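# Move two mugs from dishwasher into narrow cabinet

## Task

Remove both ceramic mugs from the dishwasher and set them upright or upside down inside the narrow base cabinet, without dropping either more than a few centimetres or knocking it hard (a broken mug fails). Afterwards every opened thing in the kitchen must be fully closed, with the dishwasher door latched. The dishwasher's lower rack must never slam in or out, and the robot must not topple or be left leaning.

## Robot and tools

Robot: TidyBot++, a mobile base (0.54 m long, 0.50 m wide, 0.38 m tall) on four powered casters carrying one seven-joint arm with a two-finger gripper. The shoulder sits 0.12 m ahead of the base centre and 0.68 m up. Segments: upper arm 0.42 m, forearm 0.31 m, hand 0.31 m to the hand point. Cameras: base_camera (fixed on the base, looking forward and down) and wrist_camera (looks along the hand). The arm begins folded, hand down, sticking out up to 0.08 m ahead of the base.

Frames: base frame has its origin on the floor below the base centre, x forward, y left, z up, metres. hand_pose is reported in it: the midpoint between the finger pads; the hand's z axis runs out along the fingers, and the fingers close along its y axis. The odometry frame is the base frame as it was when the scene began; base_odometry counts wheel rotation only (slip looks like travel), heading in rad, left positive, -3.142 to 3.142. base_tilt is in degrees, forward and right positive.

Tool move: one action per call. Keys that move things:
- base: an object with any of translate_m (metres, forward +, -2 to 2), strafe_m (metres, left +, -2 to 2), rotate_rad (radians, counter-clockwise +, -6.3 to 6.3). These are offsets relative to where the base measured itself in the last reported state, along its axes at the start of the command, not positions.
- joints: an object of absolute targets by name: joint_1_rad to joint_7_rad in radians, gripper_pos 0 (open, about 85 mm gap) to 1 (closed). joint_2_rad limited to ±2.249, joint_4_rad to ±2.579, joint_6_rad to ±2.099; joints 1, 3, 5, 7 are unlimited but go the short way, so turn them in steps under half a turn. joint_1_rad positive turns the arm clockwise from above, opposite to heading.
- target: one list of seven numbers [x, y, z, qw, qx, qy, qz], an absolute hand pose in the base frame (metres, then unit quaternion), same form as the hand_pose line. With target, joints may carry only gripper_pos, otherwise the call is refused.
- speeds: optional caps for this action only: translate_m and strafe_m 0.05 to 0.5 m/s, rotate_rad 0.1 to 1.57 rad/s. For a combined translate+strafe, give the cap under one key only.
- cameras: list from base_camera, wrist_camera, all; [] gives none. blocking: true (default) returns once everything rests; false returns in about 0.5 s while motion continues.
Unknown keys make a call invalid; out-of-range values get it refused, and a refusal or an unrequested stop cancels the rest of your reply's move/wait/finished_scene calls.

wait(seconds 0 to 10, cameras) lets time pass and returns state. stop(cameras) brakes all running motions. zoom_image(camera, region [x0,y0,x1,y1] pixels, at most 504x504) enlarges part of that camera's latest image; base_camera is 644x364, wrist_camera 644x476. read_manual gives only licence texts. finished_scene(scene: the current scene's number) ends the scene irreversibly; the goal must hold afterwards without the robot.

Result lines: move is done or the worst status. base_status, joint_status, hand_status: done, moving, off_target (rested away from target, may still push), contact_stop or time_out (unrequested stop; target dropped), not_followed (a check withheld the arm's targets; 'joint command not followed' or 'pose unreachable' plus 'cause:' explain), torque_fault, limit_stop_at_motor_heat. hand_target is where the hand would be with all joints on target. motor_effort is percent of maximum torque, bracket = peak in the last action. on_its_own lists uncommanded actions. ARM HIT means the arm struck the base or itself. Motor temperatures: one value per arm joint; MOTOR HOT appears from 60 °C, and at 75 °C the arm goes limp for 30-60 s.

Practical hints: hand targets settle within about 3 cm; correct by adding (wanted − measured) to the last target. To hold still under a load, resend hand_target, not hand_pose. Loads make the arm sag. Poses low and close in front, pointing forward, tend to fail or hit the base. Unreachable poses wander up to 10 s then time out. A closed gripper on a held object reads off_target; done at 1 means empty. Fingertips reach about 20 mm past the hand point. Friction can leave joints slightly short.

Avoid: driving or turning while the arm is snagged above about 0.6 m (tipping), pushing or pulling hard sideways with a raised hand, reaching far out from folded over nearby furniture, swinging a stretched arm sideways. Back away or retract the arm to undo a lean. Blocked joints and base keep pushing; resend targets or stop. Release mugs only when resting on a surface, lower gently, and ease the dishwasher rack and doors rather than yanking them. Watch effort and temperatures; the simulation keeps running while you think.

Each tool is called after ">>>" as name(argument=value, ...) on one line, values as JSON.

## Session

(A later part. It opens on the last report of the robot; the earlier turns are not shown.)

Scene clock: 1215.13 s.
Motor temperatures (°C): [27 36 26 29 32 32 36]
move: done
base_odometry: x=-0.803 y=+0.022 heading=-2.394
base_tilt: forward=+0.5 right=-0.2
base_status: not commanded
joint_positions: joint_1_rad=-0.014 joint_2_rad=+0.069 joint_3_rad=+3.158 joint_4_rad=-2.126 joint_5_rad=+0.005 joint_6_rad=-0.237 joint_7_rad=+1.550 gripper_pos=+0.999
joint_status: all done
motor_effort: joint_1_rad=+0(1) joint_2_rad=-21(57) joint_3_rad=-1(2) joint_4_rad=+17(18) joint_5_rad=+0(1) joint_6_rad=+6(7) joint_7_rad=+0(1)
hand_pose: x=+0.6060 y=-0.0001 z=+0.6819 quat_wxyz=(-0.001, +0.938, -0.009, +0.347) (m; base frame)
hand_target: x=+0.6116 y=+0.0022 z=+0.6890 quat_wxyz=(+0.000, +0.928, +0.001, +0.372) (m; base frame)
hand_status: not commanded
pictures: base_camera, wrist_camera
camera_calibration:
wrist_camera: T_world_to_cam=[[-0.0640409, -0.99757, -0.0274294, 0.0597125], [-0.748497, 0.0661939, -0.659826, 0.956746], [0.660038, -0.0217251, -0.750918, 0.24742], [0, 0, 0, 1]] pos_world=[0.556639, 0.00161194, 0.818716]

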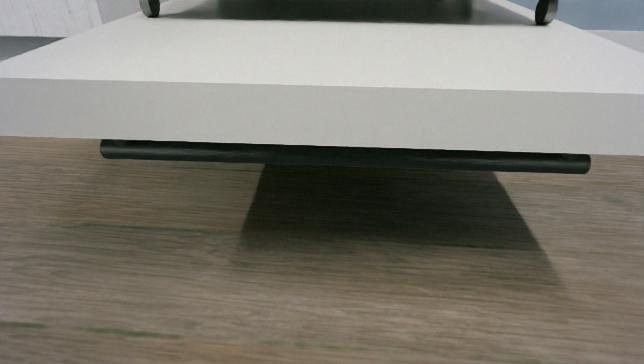

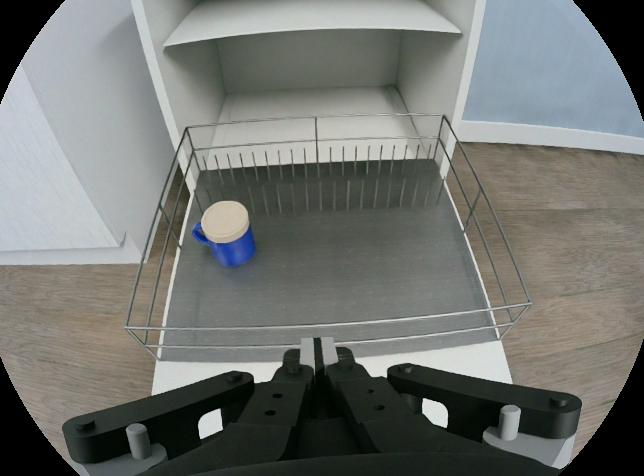

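>>> move(base={"translate_m": 0.177, "strafe_m": -0.425}, joints={"gripper_pos": 0.0}, cameras=[])

>>> move(base={"rotate_rad": 0.611})

Scene clock: 1232.60 s.
Motor temperatures (°C): [27 35 26 29 32 32 36]
move: done
base_odometry: x=-1.222 y=+0.214 heading=-2.395
base_tilt: forward=+0.5 right=-0.2
base_status: done
joint_positions: joint_1_rad=-0.014 joint_2_rad=+0.067 joint_3_rad=+3.158 joint_4_rad=-2.127 joint_5_rad=+0.005 joint_6_rad=-0.233 joint_7_rad=+1.550 gripper_pos=+0.000
joint_status: all done
motor_effort: joint_1_rad=+0(2) joint_2_rad=-20(21) joint_3_rad=-1(3) joint_4_rad=+17(17) joint_5_rad=+0(1) joint_6_rad=+6(6) joint_7_rad=+0(1)
hand_pose: x=+0.6063 y=-0.0001 z=+0.6825 quat_wxyz=(-0.001, +0.937, -0.009, +0.349) (m; base frame)
hand_target: x=+0.6116 y=+0.0022 z=+0.6890 quat_wxyz=(+0.000, +0.928, +0.001, +0.372) (m; base frame)
hand_status: not commanded
pictures: none
No camera images: "cameras" was empty.

Scene clock: 1234.13 s.
Motor temperatures (°C): [27 35 26 29 32 32 36]
move: done
base_odometry: x=-1.222 y=+0.214 heading=-1.784
base_tilt: forward=+0.4 right=-0.2
base_status: done
joint_positions: joint_1_rad=-0.020 joint_2_rad=+0.067 joint_3_rad=+3.157 joint_4_rad=-2.127 joint_5_rad=+0.005 joint_6_rad=-0.233 joint_7_rad=+1.550 gripper_pos=+0.000
joint_status: not commanded
motor_effort: joint_1_rad=+0(3) joint_2_rad=-20(21) joint_3_rad=+0(3) joint_4_rad=+17(17) joint_5_rad=+0(1) joint_6_rad=+6(6) joint_7_rad=+0(1)
hand_pose: x=+0.6064 y=+0.0031 z=+0.6826 quat_wxyz=(-0.003, +0.937, -0.006, +0.349) (m; base frame)
hand_target: x=+0.6116 y=+0.0022 z=+0.6890 quat_wxyz=(+0.000, +0.928, +0.001, +0.372) (m; base frame)
hand_status: not commanded
pictures: base_camera, wrist_camera
camera_calibration:
wrist_camera: T_world_to_cam=[[-0.0576249, -0.997954, -0.0277109, 0.0591614], [-0.746221, 0.061495, -0.662852, 0.958041], [0.663199, -0.0175183, -0.748238, 0.244081], [0, 0, 0, 1]] pos_world=[0.556445, 0.00440153, 0.819309]

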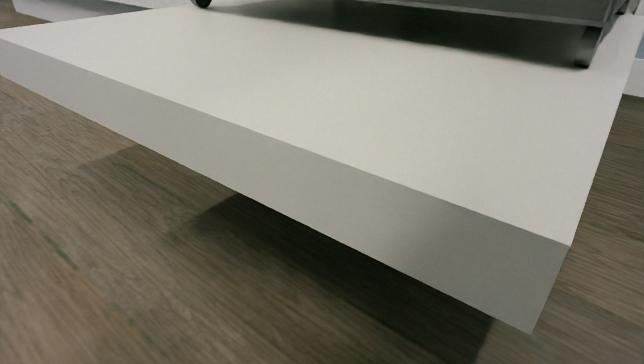

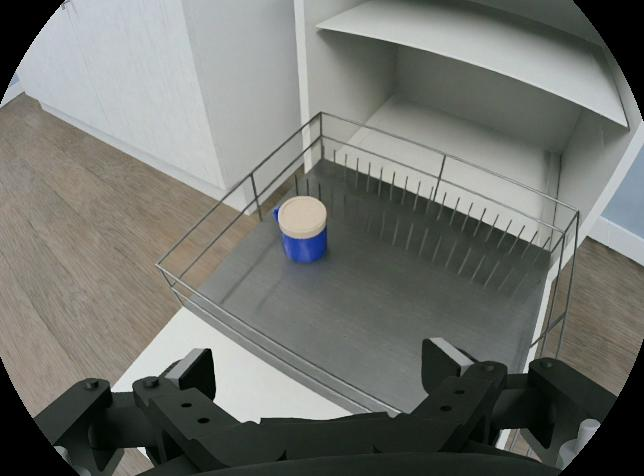

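>>> move(base={"strafe_m": 0.004}, joints={"joint_2_rad": 1.052, "joint_4_rad": -1.385, "joint_6_rad": 0.17})

>>> zoom_image(camera="wrist_camera", region=[160, 180, 480, 430])

Scene clock: 1252.23 s.
Motor temperatures (°C): [27 35 26 29 32 32 36]
move: done
base_odometry: x=-1.218 y=+0.213 heading=-1.784
base_tilt: forward=+0.5 right=-0.2
base_status: done
joint_positions: joint_1_rad=-0.020 joint_2_rad=+1.050 joint_3_rad=+3.157 joint_4_rad=-1.416 joint_5_rad=+0.005 joint_6_rad=+0.102 joint_7_rad=+1.550 gripper_pos=+0.000
joint_status: all done
motor_effort: joint_1_rad=+0(2) joint_2_rad=-47(50) joint_3_rad=+0(3) joint_4_rad=+14(17) joint_5_rad=+0(1) joint_6_rad=+6(7) joint_7_rad=+0(1)
hand_pose: x=+0.8990 y=+0.0075 z=+0.4237 quat_wxyz=(+0.001, +0.925, +0.001, +0.379) (m; base frame)
hand_target: x=+0.9270 y=+0.0064 z=+0.4512 quat_wxyz=(+0.005, +0.906, +0.008, +0.424) (m; base frame)
hand_status: not commanded
pictures: base_camera, wrist_camera
camera_calibration:
wrist_camera: T_world_to_cam=[[-0.0463164, -0.998727, -0.0199852, 0.05991], [-0.70308, 0.0468046, -0.709569, 0.985613], [0.709601, -0.0188135, -0.704352, -0.203949], [0, 0, 0, 1]] pos_world=[0.840462, 0.00986551, 0.556906]

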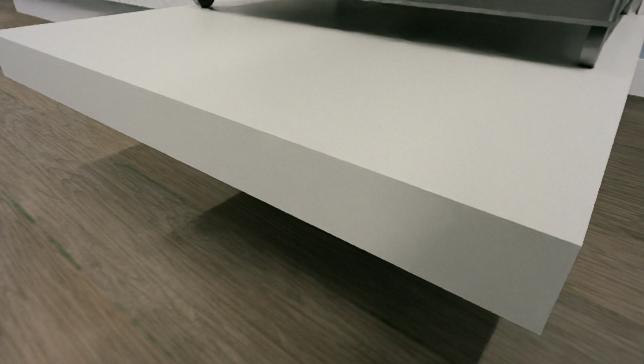

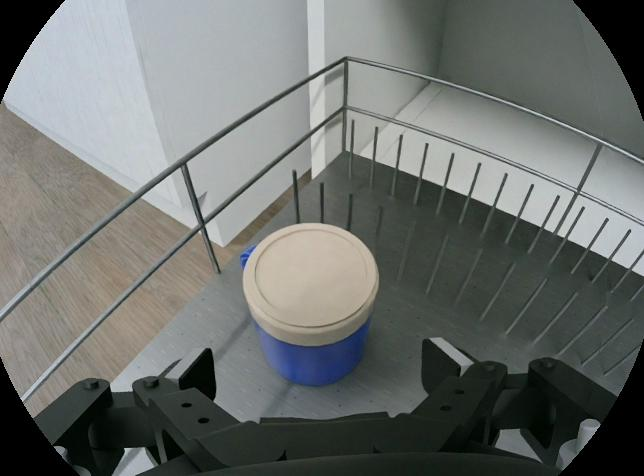

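Scaled by 1.575.

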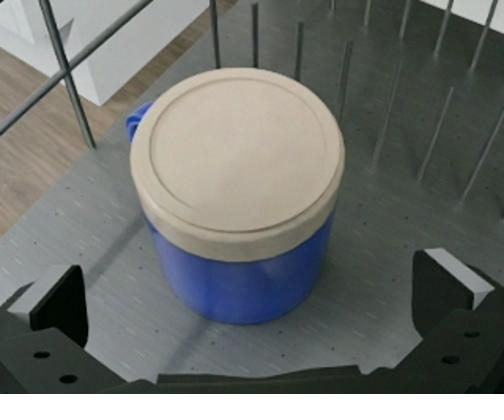

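>>> move(joints={"joint_2_rad": 1.184, "joint_4_rad": -1.189, "joint_6_rad": -0.022}, cameras=["wrist_camera"])

>>> zoom_image(camera="wrist_camera", region=[160, 200, 480, 450])

Scene clock: 1273.60 s.
Motor temperatures (°C): [27 35 26 29 32 32 36]
move: done
base_odometry: x=-1.218 y=+0.213 heading=-1.784
base_tilt: forward=+0.5 right=-0.1
base_status: not commanded
joint_positions: joint_1_rad=-0.020 joint_2_rad=+1.183 joint_3_rad=+3.157 joint_4_rad=-1.217 joint_5_rad=+0.005 joint_6_rad=+0.036 joint_7_rad=+1.550 gripper_pos=+0.000
joint_status: all done
motor_effort: joint_1_rad=+0(1) joint_2_rad=-50(52) joint_3_rad=-2(3) joint_4_rad=+15(16) joint_5_rad=+0(1) joint_6_rad=+6(7) joint_7_rad=+0(1)
hand_pose: x=+0.9391 y=+0.0087 z=+0.3870 quat_wxyz=(+0.001, +0.925, +0.002, +0.379) (m; base frame)
hand_target: x=+0.9387 y=+0.0070 z=+0.3859 quat_wxyz=(+0.005, +0.931, +0.009, +0.365) (m; base frame)
hand_status: not commanded
pictures: wrist_camera
camera_calibration:
wrist_camera: T_world_to_cam=[[-0.0446963, -0.998824, -0.0187751, 0.0601725], [-0.703196, 0.0448055, -0.709583, 0.987841], [0.709589, -0.0185131, -0.704372, -0.258213], [0, 0, 0, 1]] pos_world=[0.880561, 0.0110607, 0.520206]

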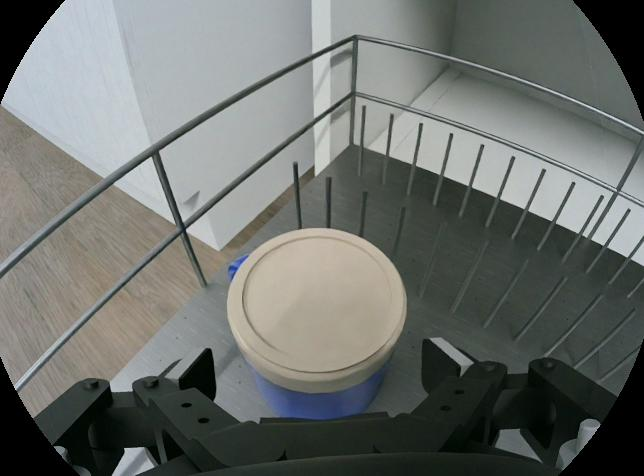

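Scaled by 1.575.

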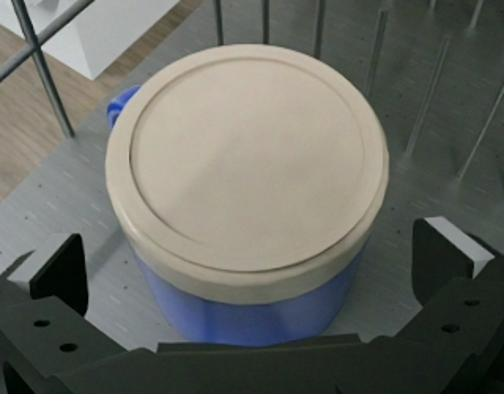

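>>> move(base={"strafe_m": -0.0025}, joints={"joint_2_rad": 1.264, "joint_4_rad": -1.067, "joint_6_rad": -0.066}, cameras=["wrist_camera"])

>>> zoom_image(camera="wrist_camera", region=[160, 220, 480, 470])

Scene clock: 1283.10 s.
Motor temperatures (°C): [27 35 26 29 32 32 36]
move: done
base_odometry: x=-1.221 y=+0.214 heading=-1.784
base_tilt: forward=+0.5 right=-0.2
base_status: done
joint_positions: joint_1_rad=-0.020 joint_2_rad=+1.259 joint_3_rad=+3.157 joint_4_rad=-1.094 joint_5_rad=+0.005 joint_6_rad=-0.003 joint_7_rad=+1.550 gripper_pos=+0.000
joint_status: all done
motor_effort: joint_1_rad=+0(5) joint_2_rad=-52(54) joint_3_rad=-2(3) joint_4_rad=+15(16) joint_5_rad=+0(1) joint_6_rad=+7(7) joint_7_rad=+0(1)
hand_pose: x=+0.9625 y=+0.0095 z=+0.3690 quat_wxyz=(+0.001, +0.924, +0.002, +0.383) (m; base frame)
hand_target: x=+0.9589 y=+0.0079 z=+0.3632 quat_wxyz=(+0.005, +0.931, +0.010, +0.364) (m; base frame)
hand_status: not commanded
pictures: wrist_camera
camera_calibration:
wrist_camera: T_world_to_cam=[[-0.0434914, -0.998878, -0.0187661, 0.0604293], [-0.697569, 0.0438085, -0.715177, 0.988175], [0.715196, -0.0180135, -0.698692, -0.294923], [0, 0, 0, 1]] pos_world=[0.902876, 0.0117584, 0.501794]

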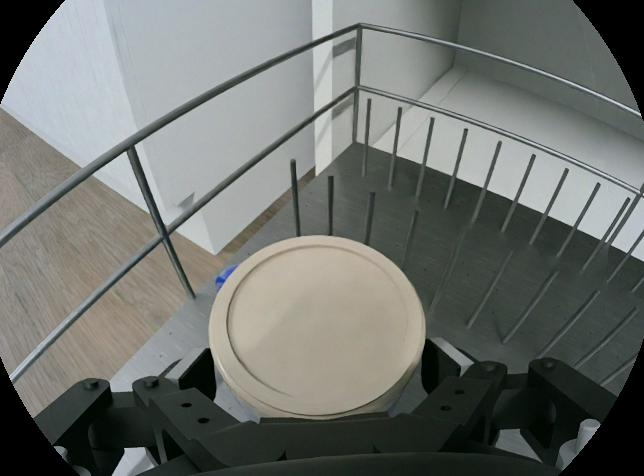

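Scaled by 1.575.

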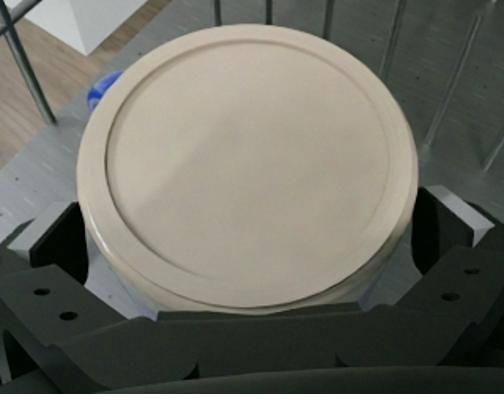

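>>> move(joints={"joint_2_rad": 1.328, "joint_4_rad": -0.972, "joint_6_rad": -0.1}, cameras=["wrist_camera"])

>>> zoom_image(camera="wrist_camera", region=[160, 220, 480, 470])

Scene clock: 1288.60 s.
Motor temperatures (°C): [27 35 26 29 32 32 36]
move: done
base_odometry: x=-1.221 y=+0.214 heading=-1.784
base_tilt: forward=+0.4 right=-0.1
base_status: not commanded
joint_positions: joint_1_rad=-0.020 joint_2_rad=+1.318 joint_3_rad=+3.157 joint_4_rad=-0.999 joint_5_rad=+0.005 joint_6_rad=-0.035 joint_7_rad=+1.550 gripper_pos=+0.000
joint_status: all done
motor_effort: joint_1_rad=-1(3) joint_2_rad=-51(54) joint_3_rad=-2(3) joint_4_rad=+16(17) joint_5_rad=+0(1) joint_6_rad=+6(7) joint_7_rad=+0(1)
hand_pose: x=+0.9784 y=+0.0100 z=+0.3547 quat_wxyz=(+0.001, +0.923, +0.003, +0.385) (m; base frame)
hand_target: x=+0.9721 y=+0.0086 z=+0.3438 quat_wxyz=(+0.005, +0.932, +0.010, +0.362) (m; base frame)
hand_status: not commanded
pictures: wrist_camera
camera_calibration:
wrist_camera: T_world_to_cam=[[-0.0426986, -0.998913, -0.0186746, 0.0606466], [-0.694217, 0.0431062, -0.718474, 0.986918], [0.718499, -0.0177136, -0.695303, -0.320753], [0, 0, 0, 1]] pos_world=[0.918185, 0.0123568, 0.487187]

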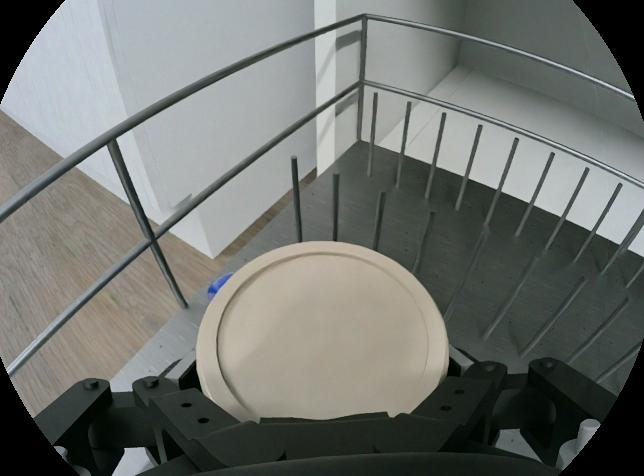

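Scaled by 1.575.

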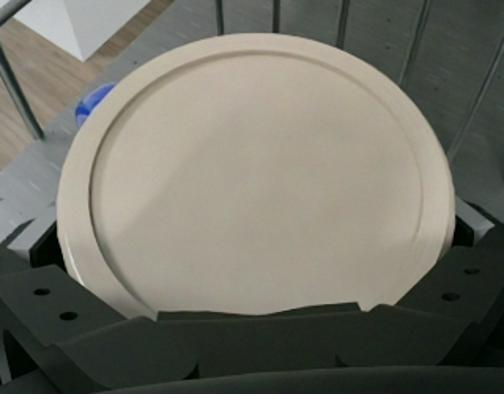

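>>> move(joints={"gripper_pos": 0.5}, cameras=["wrist_camera"])

Scene clock: 1292.23 s.
Motor temperatures (°C): [27 35 26 29 32 32 36]
move: off_target
base_odometry: x=-1.221 y=+0.214 heading=-1.784
base_tilt: forward=+0.5 right=-0.1
base_status: not commanded
joint_positions: joint_1_rad=-0.020 joint_2_rad=+1.317 joint_3_rad=+3.157 joint_4_rad=-0.998 joint_5_rad=+0.005 joint_6_rad=-0.036 joint_7_rad=+1.550 gripper_pos=+0.107
joint_status: gripper_pos off_target (ended at +0.107, target +0.500)
motor_effort: joint_1_rad=-1(3) joint_2_rad=-51(53) joint_3_rad=-3(4) joint_4_rad=+15(16) joint_5_rad=+0(1) joint_6_rad=+6(6) joint_7_rad=-1(1)
hand_pose: x=+0.9790 y=+0.0097 z=+0.3556 quat_wxyz=(+0.001, +0.923, +0.003, +0.385) (m; base frame)
hand_target: x=+0.9721 y=+0.0086 z=+0.3438 quat_wxyz=(+0.005, +0.932, +0.010, +0.362) (m; base frame)
hand_status: not commanded
pictures: wrist_camera
camera_calibration:
wrist_camera: T_world_to_cam=[[-0.0430305, -0.9989, -0.0186585, 0.0606763], [-0.693384, 0.0433048, -0.719266, 0.987403], [0.719283, -0.0180129, -0.694484, -0.321609], [0, 0, 0, 1]] pos_world=[0.918588, 0.0120572, 0.487985]

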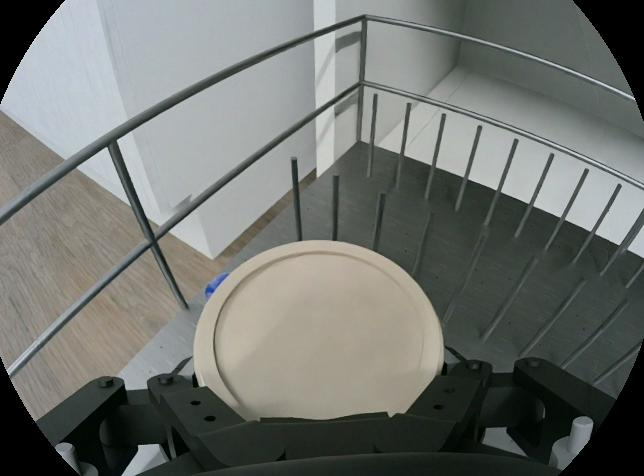

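>>> move(joints={"joint_2_rad": 1.165, "joint_4_rad": -1.055, "joint_6_rad": -0.195}, cameras=["wrist_camera"])

>>> move(joints={"joint_2_rad": 0.97, "joint_4_rad": -1.16, "joint_6_rad": -0.255}, cameras=["wrist_camera"])

Scene clock: 1305.33 s.
Motor temperatures (°C): [27 36 26 29 32 32 36]
move: done
base_odometry: x=-1.221 y=+0.214 heading=-1.784
base_tilt: forward=+0.5 right=-0.1
base_status: not commanded
joint_positions: joint_1_rad=-0.020 joint_2_rad=+1.190 joint_3_rad=+3.157 joint_4_rad=-1.051 joint_5_rad=+0.005 joint_6_rad=-0.147 joint_7_rad=+1.550 gripper_pos=+0.107
joint_status: all done
motor_effort: joint_1_rad=+0(2) joint_2_rad=-57(61) joint_3_rad=-2(3) joint_4_rad=+19(20) joint_5_rad=+0(1) joint_6_rad=+8(9) joint_7_rad=-1(1)
hand_pose: x=+0.9691 y=+0.0089 z=+0.4161 quat_wxyz=(+0.002, +0.930, +0.001, +0.368) (m; base frame)
hand_target: x=+0.9629 y=+0.0078 z=+0.4250 quat_wxyz=(+0.006, +0.935, +0.009, +0.355) (m; base frame)
hand_status: not commanded
pictures: wrist_camera
camera_calibration:
wrist_camera: T_world_to_cam=[[-0.0465925, -0.998773, -0.0167736, 0.0632576], [-0.719594, 0.0452059, -0.692922, 1.03861], [0.692831, -0.0202148, -0.720817, -0.235835], [0, 0, 0, 1]] pos_world=[0.913717, 0.0114613, 0.550743]

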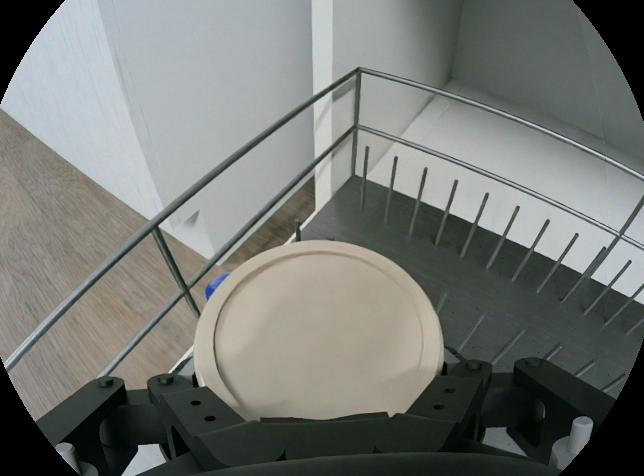

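Scene clock: 1306.97 s.
Motor temperatures (°C): [27 36 26 29 32 32 36]
move: done
base_odometry: x=-1.221 y=+0.214 heading=-1.784
base_tilt: forward=+0.5 right=-0.1
base_status: not commanded
joint_positions: joint_1_rad=-0.020 joint_2_rad=+0.994 joint_3_rad=+3.157 joint_4_rad=-1.154 joint_5_rad=+0.005 joint_6_rad=-0.208 joint_7_rad=+1.550 gripper_pos=+0.107
joint_status: all done
motor_effort: joint_1_rad=-1(1) joint_2_rad=-54(60) joint_3_rad=-1(3) joint_4_rad=+20(21) joint_5_rad=+0(1) joint_6_rad=+8(9) joint_7_rad=+0(1)
hand_pose: x=+0.9553 y=+0.0080 z=+0.5194 quat_wxyz=(+0.001, +0.924, +0.000, +0.383) (m; base frame)
hand_target: x=+0.9464 y=+0.0069 z=+0.5264 quat_wxyz=(+0.005, +0.929, +0.007, +0.369) (m; base frame)
hand_status: not commanded
pictures: wrist_camera
camera_calibration:
wrist_camera: T_world_to_cam=[[-0.04849, -0.998626, -0.0198915, 0.0669581], [-0.697194, 0.0481008, -0.715267, 1.09045], [0.715241, -0.0208151, -0.698568, -0.184803], [0, 0, 0, 1]] pos_world=[0.895677, 0.0105682, 0.652194]

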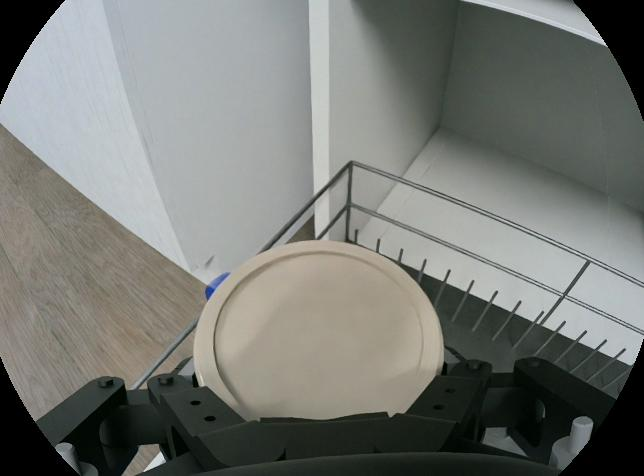

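>>> move(joints={"joint_2_rad": 0.42, "joint_4_rad": -2.01, "joint_6_rad": 0.15}, base={"translate_m": -0.1455, "strafe_m": 0.472}, speeds={"translate_m": 0.3}, cameras=["wrist_camera"])

>>> move(base={"rotate_rad": -2.18}, speeds={"rotate_rad": 0.8})

Scene clock: 1314.93 s.
Motor temperatures (°C): [27 36 26 29 32 32 36]
move: done
base_odometry: x=-0.728 y=+0.256 heading=-1.783
base_tilt: forward=+0.4 right=-0.2
base_status: done
joint_positions: joint_1_rad=-0.017 joint_2_rad=+0.448 joint_3_rad=+3.157 joint_4_rad=-2.000 joint_5_rad=+0.005 joint_6_rad=+0.071 joint_7_rad=+1.550 gripper_pos=+0.107
joint_status: all done
motor_effort: joint_1_rad=+0(5) joint_2_rad=-35(56) joint_3_rad=-2(4) joint_4_rad=+16(21) joint_5_rad=+0(1) joint_6_rad=+8(9) joint_7_rad=+0(1)
hand_pose: x=+0.7178 y=+0.0024 z=+0.5947 quat_wxyz=(-0.001, +0.928, -0.005, +0.373) (m; base frame)
hand_target: x=+0.7323 y=+0.0029 z=+0.6251 quat_wxyz=(+0.003, +0.909, +0.003, +0.418) (m; base frame)
hand_status: not commanded
pictures: wrist_camera
camera_calibration:
wrist_camera: T_world_to_cam=[[-0.0565936, -0.998058, -0.0260183, 0.0607476], [-0.711469, 0.0585982, -0.70027, 0.980215], [0.700435, -0.0211196, -0.713404, 0.0569537], [0, 0, 0, 1]] pos_world=[0.660939, 0.00439362, 0.728627]

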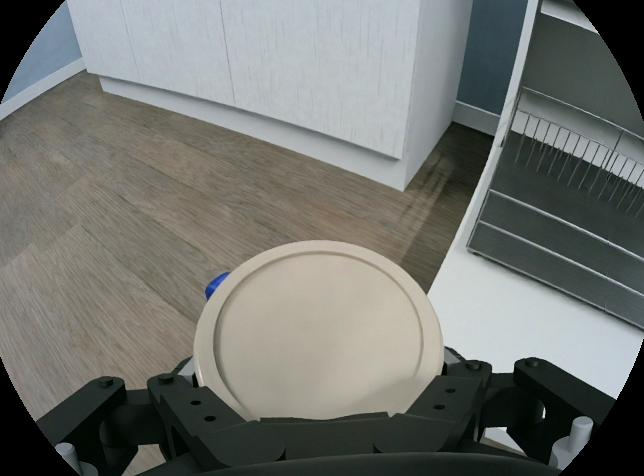

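Scene clock: 1318.53 s.
Motor temperatures (°C): [27 36 26 29 32 32 36]
move: done
base_odometry: x=-0.728 y=+0.256 heading=+2.320
base_tilt: forward=+0.5 right=-0.1
base_status: done
joint_positions: joint_1_rad=-0.016 joint_2_rad=+0.448 joint_3_rad=+3.159 joint_4_rad=-2.000 joint_5_rad=+0.005 joint_6_rad=+0.075 joint_7_rad=+1.550 gripper_pos=+0.107
joint_status: not commanded
motor_effort: joint_1_rad=+0(4) joint_2_rad=-35(35) joint_3_rad=-1(5) joint_4_rad=+16(16) joint_5_rad=+0(1) joint_6_rad=+8(8) joint_7_rad=+0(1)
hand_pose: x=+0.7186 y=+0.0006 z=+0.5955 quat_wxyz=(+0.000, +0.927, -0.006, +0.375) (m; base frame)
hand_target: x=+0.7323 y=+0.0029 z=+0.6251 quat_wxyz=(+0.003, +0.909, +0.003, +0.418) (m; base frame)
hand_status: not commanded
pictures: base_camera, wrist_camera
camera_calibration:
wrist_camera: T_world_to_cam=[[-0.0593934, -0.997911, -0.0254212, 0.060602], [-0.70888, 0.0600934, -0.702765, 0.981046], [0.702824, -0.023719, -0.710968, 0.0537801], [0, 0, 0, 1]] pos_world=[0.661245, 0.00279663, 0.729221]

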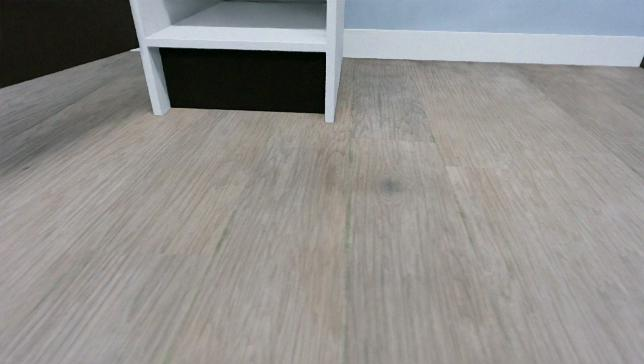

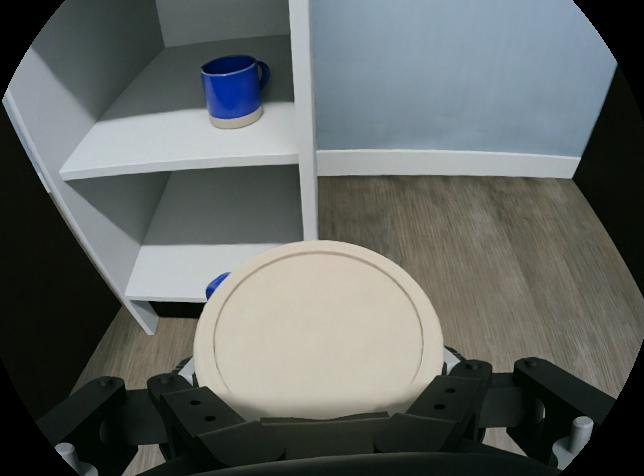

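>>> move(base={"translate_m": 0.12, "strafe_m": 0.258}, speeds={"translate_m": 0.25}, joints={"joint_2_rad": 0.70, "joint_4_rad": -1.27, "joint_6_rad": -0.38})

Scene clock: 1336.83 s.
Motor temperatures (°C): [27 36 26 29 32 32 36]
move: off_target
base_odometry: x=-0.999 y=+0.168 heading=+2.319
base_tilt: forward=+0.5 right=-0.2
base_status: done
joint_positions: joint_1_rad=-0.020 joint_2_rad=+0.715 joint_3_rad=+3.159 joint_4_rad=-1.314 joint_5_rad=+0.005 joint_6_rad=-0.328 joint_7_rad=+1.550 gripper_pos=+0.107
joint_status: joint_4_rad off_target (ended at -1.314, target -1.270); the others done
motor_effort: joint_1_rad=+0(3) joint_2_rad=-48(49) joint_3_rad=-1(4) joint_4_rad=+21(21) joint_5_rad=+1(1) joint_6_rad=+8(10) joint_7_rad=+0(1)
hand_pose: x=+0.8967 y=+0.0054 z=+0.6396 quat_wxyz=(+0.002, +0.924, -0.003, +0.382) (m; base frame)
hand_target: x=+0.9013 y=+0.0058 z=+0.6626 quat_wxyz=(+0.004, +0.923, +0.005, +0.386) (m; base frame)
hand_status: not commanded
pictures: base_camera, wrist_camera
camera_calibration:
wrist_camera: T_world_to_cam=[[-0.0536002, -0.998339, -0.0211281, 0.0691626], [-0.698195, 0.0525957, -0.713973, 1.13563], [0.713898, -0.0235175, -0.699854, -0.0569758], [0, 0, 0, 1]] pos_world=[0.837274, 0.00797845, 0.772397]

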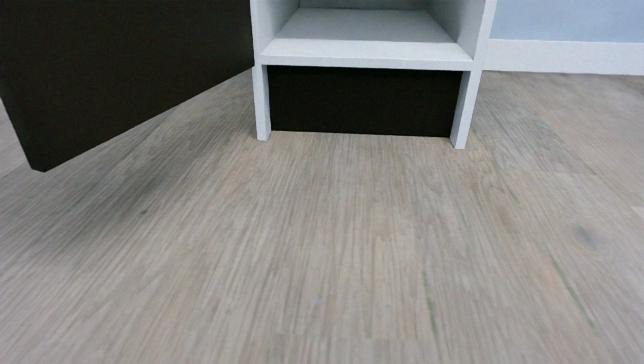

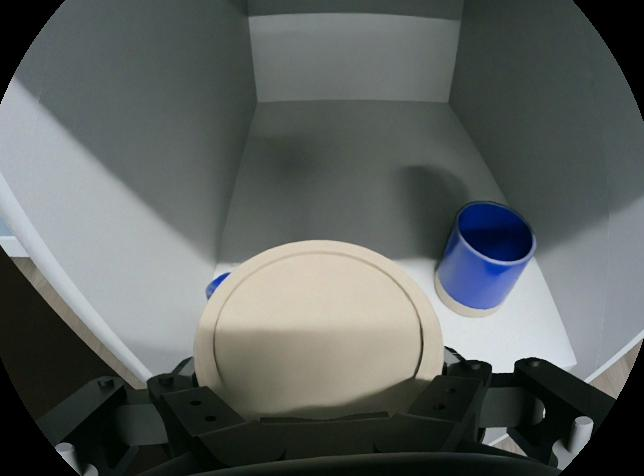

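>>> move(base={"translate_m": 0.14}, speeds={"translate_m": 0.15}, cameras=["wrist_camera"])

>>> move(joints={"joint_2_rad": 0.823, "joint_4_rad": -1.395, "joint_6_rad": -0.04}, cameras=["wrist_camera"])

Scene clock: 1357.70 s.
Motor temperatures (°C): [27 36 26 29 32 32 36]
move: done
base_odometry: x=-1.095 y=+0.271 heading=+2.320
base_tilt: forward=+0.5 right=-0.1
base_status: done
joint_positions: joint_1_rad=-0.020 joint_2_rad=+0.721 joint_3_rad=+3.159 joint_4_rad=-1.307 joint_5_rad=+0.005 joint_6_rad=-0.335 joint_7_rad=+1.550 gripper_pos=+0.107
joint_status: not commanded
motor_effort: joint_1_rad=+0(3) joint_2_rad=-48(50) joint_3_rad=-1(3) joint_4_rad=+21(22) joint_5_rad=+0(1) joint_6_rad=+9(9) joint_7_rad=+0(1)
hand_pose: x=+0.8974 y=+0.0054 z=+0.6369 quat_wxyz=(+0.002, +0.925, -0.003, +0.379) (m; base frame)
hand_target: x=+0.9013 y=+0.0058 z=+0.6626 quat_wxyz=(+0.004, +0.923, +0.005, +0.386) (m; base frame)
hand_status: not commanded
pictures: wrist_camera
camera_calibration:
wrist_camera: T_world_to_cam=[[-0.0537994, -0.998336, -0.0207389, 0.0690592], [-0.702472, 0.0525999, -0.709765, 1.13531], [0.709675, -0.0236164, -0.704134, -0.0528733], [0, 0, 0, 1]] pos_world=[0.838763, 0.00797844, 0.770006]

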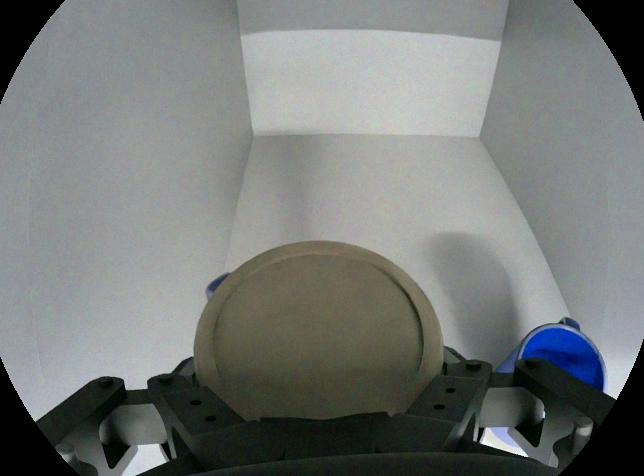

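Scene clock: 1359.17 s.
Motor temperatures (°C): [27 36 26 29 32 32 36]
move: done
base_odometry: x=-1.095 y=+0.271 heading=+2.320
base_tilt: forward=+0.5 right=-0.1
base_status: not commanded
joint_positions: joint_1_rad=-0.020 joint_2_rad=+0.850 joint_3_rad=+3.159 joint_4_rad=-1.397 joint_5_rad=+0.005 joint_6_rad=-0.112 joint_7_rad=+1.550 gripper_pos=+0.107
joint_status: all done
motor_effort: joint_1_rad=-1(1) joint_2_rad=-50(55) joint_3_rad=-2(2) joint_4_rad=+19(21) joint_5_rad=+0(1) joint_6_rad=+8(10) joint_7_rad=+0(1)
hand_pose: x=+0.8998 y=+0.0057 z=+0.5418 quat_wxyz=(+0.002, +0.924, -0.001, +0.381) (m; base frame)
hand_target: x=+0.9191 y=+0.0060 z=+0.5808 quat_wxyz=(+0.004, +0.904, +0.006, +0.428) (m; base frame)
hand_status: not commanded
pictures: wrist_camera
camera_calibration:
wrist_camera: T_world_to_cam=[[-0.0510281, -0.998497, -0.019974, 0.0646292], [-0.699352, 0.0500037, -0.713027, 1.06852], [0.712954, -0.0224155, -0.700852, -0.126239], [0, 0, 0, 1]] pos_world=[0.840571, 0.00827242, 0.674699]

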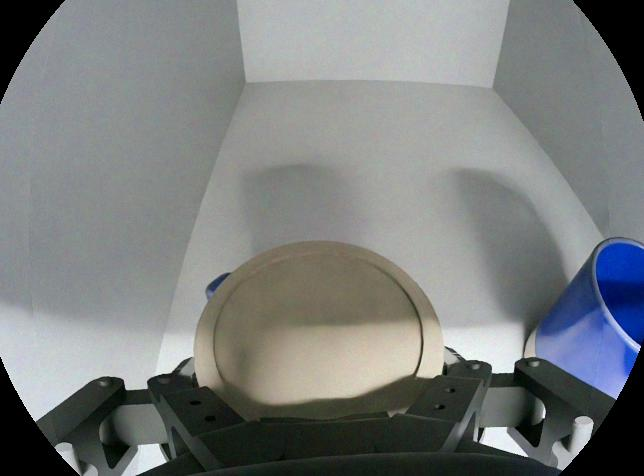

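>>> move(joints={"joint_2_rad": 0.845, "joint_6_rad": -0.02}, cameras=[])

>>> move(joints={"joint_2_rad": 0.862, "joint_6_rad": -0.007}, cameras=[])

>>> move(joints={"joint_2_rad": 0.873, "joint_6_rad": 0.003}, cameras=[])

>>> move(joints={"joint_2_rad": 0.885, "joint_6_rad": 0.011}, cameras=["wrist_camera"])

Scene clock: 1374.43 s.
Motor temperatures (°C): [27 36 26 29 32 32 36]
move: done
base_odometry: x=-1.095 y=+0.271 heading=+2.320
base_tilt: forward=+0.5 right=-0.1
base_status: not commanded
joint_positions: joint_1_rad=-0.020 joint_2_rad=+0.862 joint_3_rad=+3.159 joint_4_rad=-1.397 joint_5_rad=+0.005 joint_6_rad=-0.093 joint_7_rad=+1.550 gripper_pos=+0.107
joint_status: all done
motor_effort: joint_1_rad=+0(1) joint_2_rad=-50(51) joint_3_rad=-1(2) joint_4_rad=+18(19) joint_5_rad=+0(1) joint_6_rad=+8(8) joint_7_rad=+0(0)
hand_pose: x=+0.9021 y=+0.0057 z=+0.5362 quat_wxyz=(+0.002, +0.923, -0.001, +0.384) (m; base frame)
hand_target: x=+0.9206 y=+0.0060 z=+0.5680 quat_wxyz=(+0.004, +0.904, +0.006, +0.427) (m; base frame)
hand_status: not commanded
pictures: none
No camera images: "cameras" was empty.

Scene clock: 1375.13 s.
Motor temperatures (°C): [27 36 26 29 32 32 36]
move: done
base_odometry: x=-1.095 y=+0.271 heading=+2.320
base_tilt: forward=+0.5 right=-0.1
base_status: not commanded
joint_positions: joint_1_rad=-0.020 joint_2_rad=+0.878 joint_3_rad=+3.159 joint_4_rad=-1.397 joint_5_rad=+0.005 joint_6_rad=-0.081 joint_7_rad=+1.550 gripper_pos=+0.107
joint_status: all done
motor_effort: joint_1_rad=+0(1) joint_2_rad=-50(51) joint_3_rad=-1(2) joint_4_rad=+18(19) joint_5_rad=+0(1) joint_6_rad=+8(9) joint_7_rad=-1(1)
hand_pose: x=+0.9024 y=+0.0058 z=+0.5265 quat_wxyz=(+0.002, +0.924, -0.001, +0.383) (m; base frame)
hand_target: x=+0.9212 y=+0.0060 z=+0.5575 quat_wxyz=(+0.004, +0.905, +0.006, +0.425) (m; base frame)
hand_status: not commanded
pictures: none
No camera images: "cameras" was empty.

Scene clock: 1375.70 s.
Motor temperatures (°C): [27 36 26 29 32 32 36]
move: done
base_odometry: x=-1.095 y=+0.271 heading=+2.320
base_tilt: forward=+0.5 right=-0.1
base_status: not commanded
joint_positions: joint_1_rad=-0.020 joint_2_rad=+0.885 joint_3_rad=+3.159 joint_4_rad=-1.397 joint_5_rad=+0.005 joint_6_rad=-0.071 joint_7_rad=+1.550 gripper_pos=+0.107
joint_status: all done
motor_effort: joint_1_rad=+0(1) joint_2_rad=-49(51) joint_3_rad=-2(2) joint_4_rad=+18(19) joint_5_rad=+0(1) joint_6_rad=+8(9) joint_7_rad=+0(0)
hand_pose: x=+0.9034 y=+0.0058 z=+0.5229 quat_wxyz=(+0.002, +0.923, -0.001, +0.384) (m; base frame)
hand_target: x=+0.9218 y=+0.0061 z=+0.5511 quat_wxyz=(+0.004, +0.905, +0.006, +0.424) (m; base frame)
hand_status: not commanded
pictures: none
No camera images: "cameras" was empty.

Scene clock: 1376.23 s.
Motor temperatures (°C): [27 36 26 29 32 32 36]
move: done
base_odometry: x=-1.095 y=+0.271 heading=+2.320
base_tilt: forward=+0.5 right=-0.2
base_status: not commanded
joint_positions: joint_1_rad=-0.020 joint_2_rad=+0.888 joint_3_rad=+3.159 joint_4_rad=-1.397 joint_5_rad=+0.005 joint_6_rad=-0.061 joint_7_rad=+1.550 gripper_pos=+0.107
joint_status: all done
motor_effort: joint_1_rad=+0(1) joint_2_rad=-49(49) joint_3_rad=-1(2) joint_4_rad=+18(18) joint_5_rad=+0(1) joint_6_rad=+7(8) joint_7_rad=+0(1)
hand_pose: x=+0.9051 y=+0.0059 z=+0.5229 quat_wxyz=(+0.002, +0.922, -0.001, +0.387) (m; base frame)
hand_target: x=+0.9218 y=+0.0061 z=+0.5433 quat_wxyz=(+0.005, +0.906, +0.006, +0.423) (m; base frame)
hand_status: not commanded
pictures: wrist_camera
camera_calibration:
wrist_camera: T_world_to_cam=[[-0.0499338, -0.998543, -0.0204414, 0.0640081], [-0.69058, 0.0493051, -0.721574, 1.05532], [0.721531, -0.0219145, -0.692036, -0.15566], [0, 0, 0, 1]] pos_world=[0.844295, 0.00847084, 0.65508]

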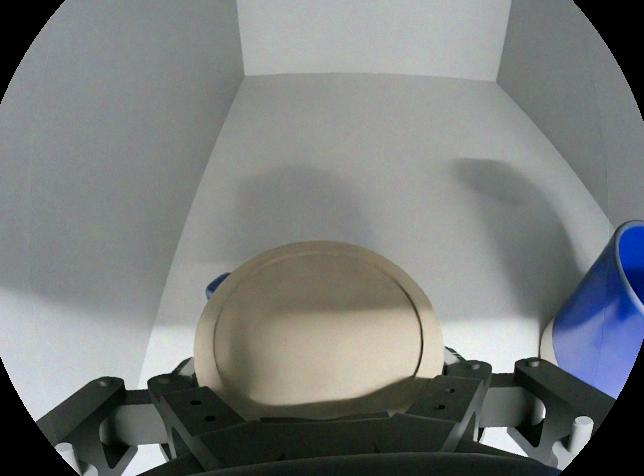

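>>> move(joints={"joint_2_rad": 0.893}, cameras=[])

>>> move(joints={"joint_2_rad": 0.903}, cameras=[])

>>> move(joints={"joint_2_rad": 0.911}, cameras=["wrist_camera"])

Scene clock: 1381.37 s.
Motor temperatures (°C): [27 36 26 29 32 32 36]
move: done
base_odometry: x=-1.095 y=+0.271 heading=+2.320
base_tilt: forward=+0.5 right=-0.2
base_status: not commanded
joint_positions: joint_1_rad=-0.020 joint_2_rad=+0.889 joint_3_rad=+3.159 joint_4_rad=-1.397 joint_5_rad=+0.005 joint_6_rad=-0.060 joint_7_rad=+1.550 gripper_pos=+0.107
joint_status: all done
motor_effort: joint_1_rad=+0(1) joint_2_rad=-47(48) joint_3_rad=-1(2) joint_4_rad=+17(18) joint_5_rad=+0(1) joint_6_rad=+7(8) joint_7_rad=+0(0)
hand_pose: x=+0.9054 y=+0.0059 z=+0.5228 quat_wxyz=(+0.002, +0.922, -0.001, +0.387) (m; base frame)
hand_target: x=+0.9206 y=+0.0061 z=+0.5369 quat_wxyz=(+0.005, +0.908, +0.006, +0.419) (m; base frame)
hand_status: not commanded
pictures: none
No camera images: "cameras" was empty.

Scene clock: 1381.83 s.
Motor temperatures (°C): [27 36 26 29 32 32 36]
move: done
base_odometry: x=-1.095 y=+0.271 heading=+2.320
base_tilt: forward=+0.5 right=-0.2
base_status: not commanded
joint_positions: joint_1_rad=-0.020 joint_2_rad=+0.890 joint_3_rad=+3.159 joint_4_rad=-1.397 joint_5_rad=+0.005 joint_6_rad=-0.057 joint_7_rad=+1.550 gripper_pos=+0.107
joint_status: all done
motor_effort: joint_1_rad=-1(1) joint_2_rad=-46(47) joint_3_rad=-2(2) joint_4_rad=+17(17) joint_5_rad=+0(0) joint_6_rad=+7(7) joint_7_rad=+0(1)
hand_pose: x=+0.9058 y=+0.0059 z=+0.5227 quat_wxyz=(+0.002, +0.922, -0.001, +0.388) (m; base frame)
hand_target: x=+0.9191 y=+0.0060 z=+0.5289 quat_wxyz=(+0.005, +0.910, +0.007, +0.414) (m; base frame)
hand_status: not commanded
pictures: none
No camera images: "cameras" was empty.

Scene clock: 1382.30 s.
Motor temperatures (°C): [27 36 26 29 32 32 36]
move: done
base_odometry: x=-1.095 y=+0.271 heading=+2.320
base_tilt: forward=+0.5 right=-0.1
base_status: not commanded
joint_positions: joint_1_rad=-0.020 joint_2_rad=+0.890 joint_3_rad=+3.159 joint_4_rad=-1.397 joint_5_rad=+0.005 joint_6_rad=-0.056 joint_7_rad=+1.550 gripper_pos=+0.107
joint_status: all done
motor_effort: joint_1_rad=+0(1) joint_2_rad=-44(46) joint_3_rad=-2(3) joint_4_rad=+16(16) joint_5_rad=+0(0) joint_6_rad=+7(7) joint_7_rad=+0(1)
hand_pose: x=+0.9061 y=+0.0059 z=+0.5226 quat_wxyz=(+0.002, +0.921, -0.001, +0.389) (m; base frame)
hand_target: x=+0.9179 y=+0.0060 z=+0.5225 quat_wxyz=(+0.005, +0.912, +0.007, +0.411) (m; base frame)
hand_status: not commanded
pictures: wrist_camera
camera_calibration:
wrist_camera: T_world_to_cam=[[-0.049789, -0.998548, -0.0205493, 0.0639662], [-0.687925, 0.0492025, -0.724113, 1.05466], [0.724072, -0.0219165, -0.689376, -0.160192], [0, 0, 0, 1]] pos_world=[0.844702, 0.00847059, 0.654575]

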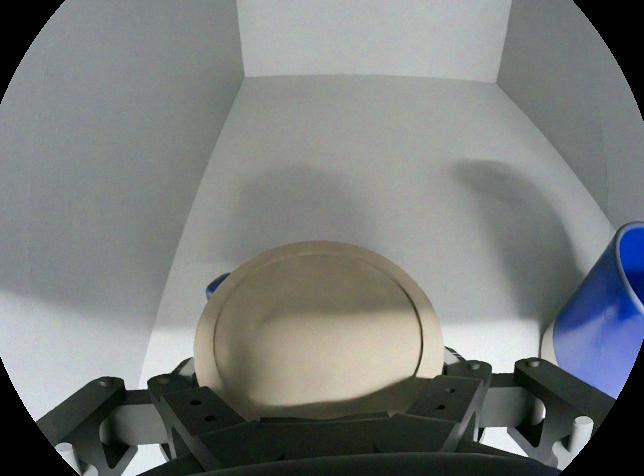

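Contact established; release.

>>> move(joints={"gripper_pos": 0.0}, cameras=["wrist_camera"])

>>> move(joints={"joint_2_rad": 0.533, "joint_4_rad": -1.725, "joint_6_rad": -0.18}, cameras=["wrist_camera"])

Scene clock: 1387.23 s.
Motor temperatures (°C): [27 36 26 29 32 32 36]
move: done
base_odometry: x=-1.095 y=+0.271 heading=+2.320
base_tilt: forward=+0.4 right=-0.2
base_status: not commanded
joint_positions: joint_1_rad=-0.020 joint_2_rad=+0.895 joint_3_rad=+3.159 joint_4_rad=-1.397 joint_5_rad=+0.005 joint_6_rad=-0.053 joint_7_rad=+1.550 gripper_pos=+0.000
joint_status: all done
motor_effort: joint_1_rad=+0(1) joint_2_rad=-45(47) joint_3_rad=-1(2) joint_4_rad=+16(16) joint_5_rad=+0(1) joint_6_rad=+6(7) joint_7_rad=+0(1)
hand_pose: x=+0.9060 y=+0.0059 z=+0.5199 quat_wxyz=(+0.002, +0.922, -0.001, +0.388) (m; base frame)
hand_target: x=+0.9179 y=+0.0060 z=+0.5225 quat_wxyz=(+0.005, +0.912, +0.007, +0.411) (m; base frame)
hand_status: not commanded
pictures: wrist_camera
camera_calibration:
wrist_camera: T_world_to_cam=[[-0.0498177, -0.998548, -0.0204751, 0.0638965], [-0.689001, 0.0492012, -0.723089, 1.05308], [0.723047, -0.0219153, -0.690452, -0.160626], [0, 0, 0, 1]] pos_world=[0.844899, 0.00847059, 0.651877]

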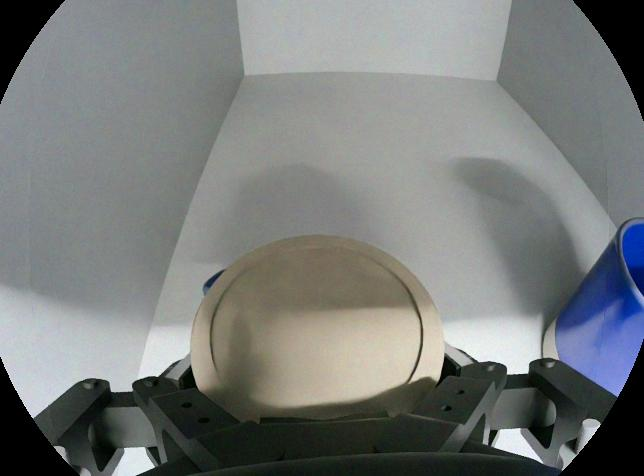

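Scene clock: 1388.80 s.
Motor temperatures (°C): [27 36 26 29 32 32 36]
move: done
base_odometry: x=-1.095 y=+0.271 heading=+2.320
base_tilt: forward=+0.4 right=-0.2
base_status: not commanded
joint_positions: joint_1_rad=-0.020 joint_2_rad=+0.536 joint_3_rad=+3.159 joint_4_rad=-1.700 joint_5_rad=+0.005 joint_6_rad=-0.117 joint_7_rad=+1.550 gripper_pos=+0.000
joint_status: all done
motor_effort: joint_1_rad=-1(1) joint_2_rad=-37(48) joint_3_rad=-2(2) joint_4_rad=+17(17) joint_5_rad=+0(1) joint_6_rad=+6(7) joint_7_rad=+0(1)
hand_pose: x=+0.8023 y=+0.0038 z=+0.6305 quat_wxyz=(+0.000, +0.923, -0.004, +0.384) (m; base frame)
hand_target: x=+0.7774 y=+0.0034 z=+0.6073 quat_wxyz=(+0.004, +0.939, +0.003, +0.345) (m; base frame)
hand_status: not commanded
pictures: wrist_camera
camera_calibration:
wrist_camera: T_world_to_cam=[[-0.0544275, -0.998212, -0.0246894, 0.0653083], [-0.694222, 0.0556015, -0.71761, 1.06243], [0.7177, -0.0219179, -0.696007, -0.00148739], [0, 0, 0, 1]] pos_world=[0.742185, 0.00608614, 0.762989]

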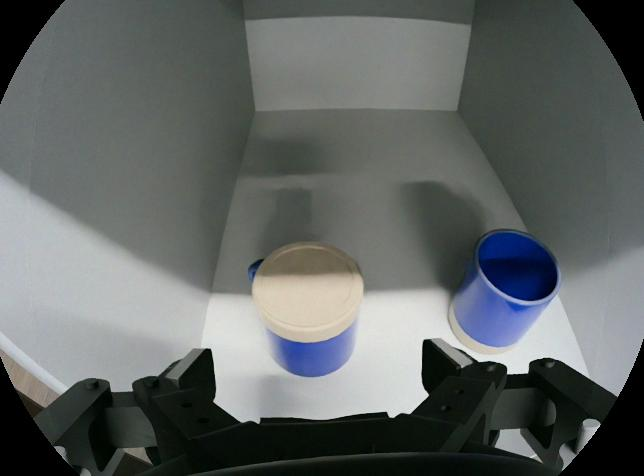

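>>> move(base={"translate_m": -0.346, "strafe_m": -0.295}, joints={"joint_2_rad": 0.06, "joint_4_rad": -2.15, "joint_6_rad": -0.17, "gripper_pos": 1.0}, cameras=["wrist_camera"])

>>> move(base={"rotate_rad": 1.57}, cameras=["wrist_camera"])

Scene clock: 1438.57 s.
Motor temperatures (°C): [27 36 26 29 32 32 36]
move: done
base_odometry: x=-0.643 y=+0.218 heading=+2.320
base_tilt: forward=+0.4 right=-0.2
base_status: done
joint_positions: joint_1_rad=-0.020 joint_2_rad=+0.060 joint_3_rad=+3.159 joint_4_rad=-2.130 joint_5_rad=+0.005 joint_6_rad=-0.117 joint_7_rad=+1.550 gripper_pos=+0.999
joint_status: all done
motor_effort: joint_1_rad=+0(3) joint_2_rad=-21(40) joint_3_rad=-1(3) joint_4_rad=+17(19) joint_5_rad=+0(1) joint_6_rad=+7(8) joint_7_rad=+0(1)
hand_pose: x=+0.6310 y=+0.0025 z=+0.7102 quat_wxyz=(-0.003, +0.914, -0.006, +0.405) (m; base frame)
hand_target: x=+0.6116 y=+0.0022 z=+0.6890 quat_wxyz=(+0.000, +0.928, +0.001, +0.372) (m; base frame)
hand_status: not commanded
pictures: wrist_camera
camera_calibration:
wrist_camera: T_world_to_cam=[[-0.0548996, -0.997869, -0.0352614, 0.0644301], [-0.661273, 0.0627957, -0.747513, 1.00122], [0.748134, -0.0177208, -0.663311, 0.134523], [0, 0, 0, 1]] pos_world=[0.564972, 0.00380464, 0.839923]

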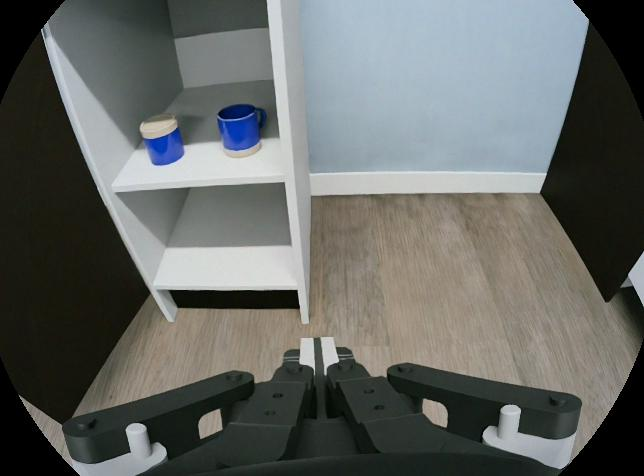

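Scene clock: 1440.90 s.
Motor temperatures (°C): [27 35 26 29 32 32 36]
move: done
base_odometry: x=-0.643 y=+0.218 heading=-2.393
base_tilt: forward=+0.4 right=-0.1
base_status: done
joint_positions: joint_1_rad=-0.023 joint_2_rad=+0.060 joint_3_rad=+3.158 joint_4_rad=-2.130 joint_5_rad=+0.005 joint_6_rad=-0.117 joint_7_rad=+1.550 gripper_pos=+0.999
joint_status: not commanded
motor_effort: joint_1_rad=+0(3) joint_2_rad=-21(22) joint_3_rad=-1(3) joint_4_rad=+17(17) joint_5_rad=+0(1) joint_6_rad=+7(7) joint_7_rad=+0(1)
hand_pose: x=+0.6310 y=+0.0048 z=+0.7102 quat_wxyz=(-0.004, +0.914, -0.004, +0.405) (m; base frame)
hand_target: x=+0.6116 y=+0.0022 z=+0.6890 quat_wxyz=(+0.000, +0.928, +0.001, +0.372) (m; base frame)
hand_status: not commanded
pictures: wrist_camera
camera_calibration:
wrist_camera: T_world_to_cam=[[-0.0504311, -0.998102, -0.0353471, 0.0639684], [-0.661507, 0.0598977, -0.747543, 1.00126], [0.748241, -0.0143171, -0.663272, 0.134446], [0, 0, 0, 1]] pos_world=[0.564972, 0.00579841, 0.839923]

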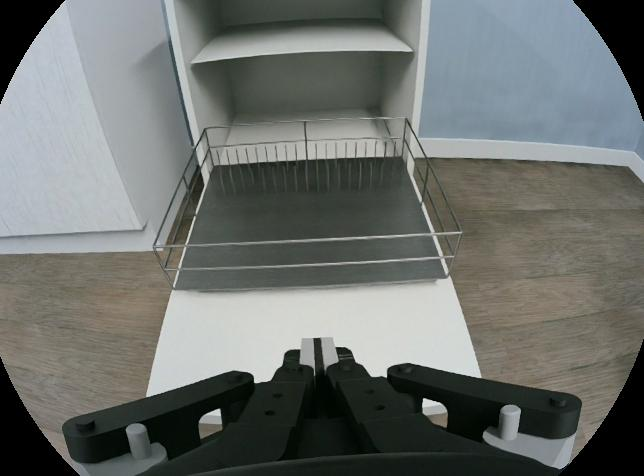

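>>> move(joints={"joint_2_rad": 1.322, "joint_4_rad": -0.777, "joint_6_rad": -0.556})

Scene clock: 1452.27 s.
Motor temperatures (°C): [27 35 26 29 32 32 36]
move: done
base_odometry: x=-0.643 y=+0.218 heading=-2.393
base_tilt: forward=+0.4 right=-0.2
base_status: not commanded
joint_positions: joint_1_rad=-0.023 joint_2_rad=+1.319 joint_3_rad=+3.158 joint_4_rad=-0.808 joint_5_rad=+0.005 joint_6_rad=-0.491 joint_7_rad=+1.550 gripper_pos=+0.999
joint_status: all done
motor_effort: joint_1_rad=-1(1) joint_2_rad=-54(56) joint_3_rad=-2(3) joint_4_rad=+16(18) joint_5_rad=+0(1) joint_6_rad=+5(7) joint_7_rad=+0(1)
hand_pose: x=+0.9490 y=+0.0114 z=+0.3508 quat_wxyz=(+0.004, +0.966, +0.003, +0.259) (m; base frame)
hand_target: x=+0.9439 y=+0.0082 z=+0.3517 quat_wxyz=(+0.007, +0.970, +0.009, +0.241) (m; base frame)
hand_status: not commanded
pictures: base_camera, wrist_camera
camera_calibration:
wrist_camera: T_world_to_cam=[[-0.0478087, -0.998857, -0.0000064518, 0.0589949], [-0.858744, 0.0411058, -0.510753, 1.04691], [0.510169, -0.0244129, -0.859727, -0.0468274], [0, 0, 0, 1]] pos_world=[0.925735, 0.0147503, 0.494453]

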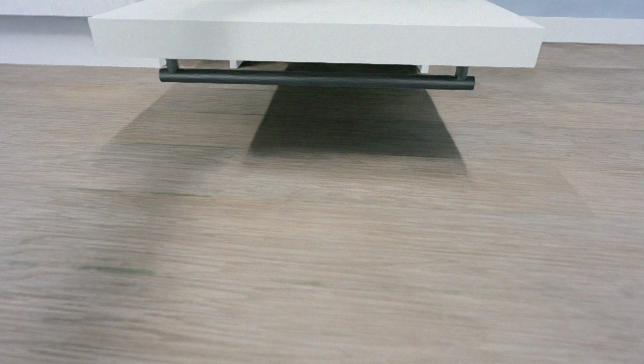

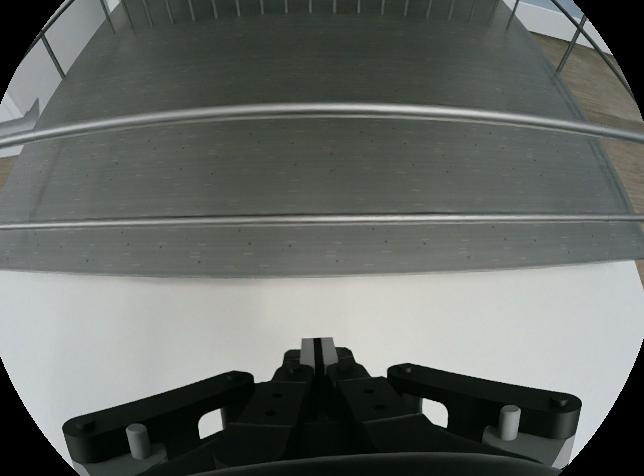

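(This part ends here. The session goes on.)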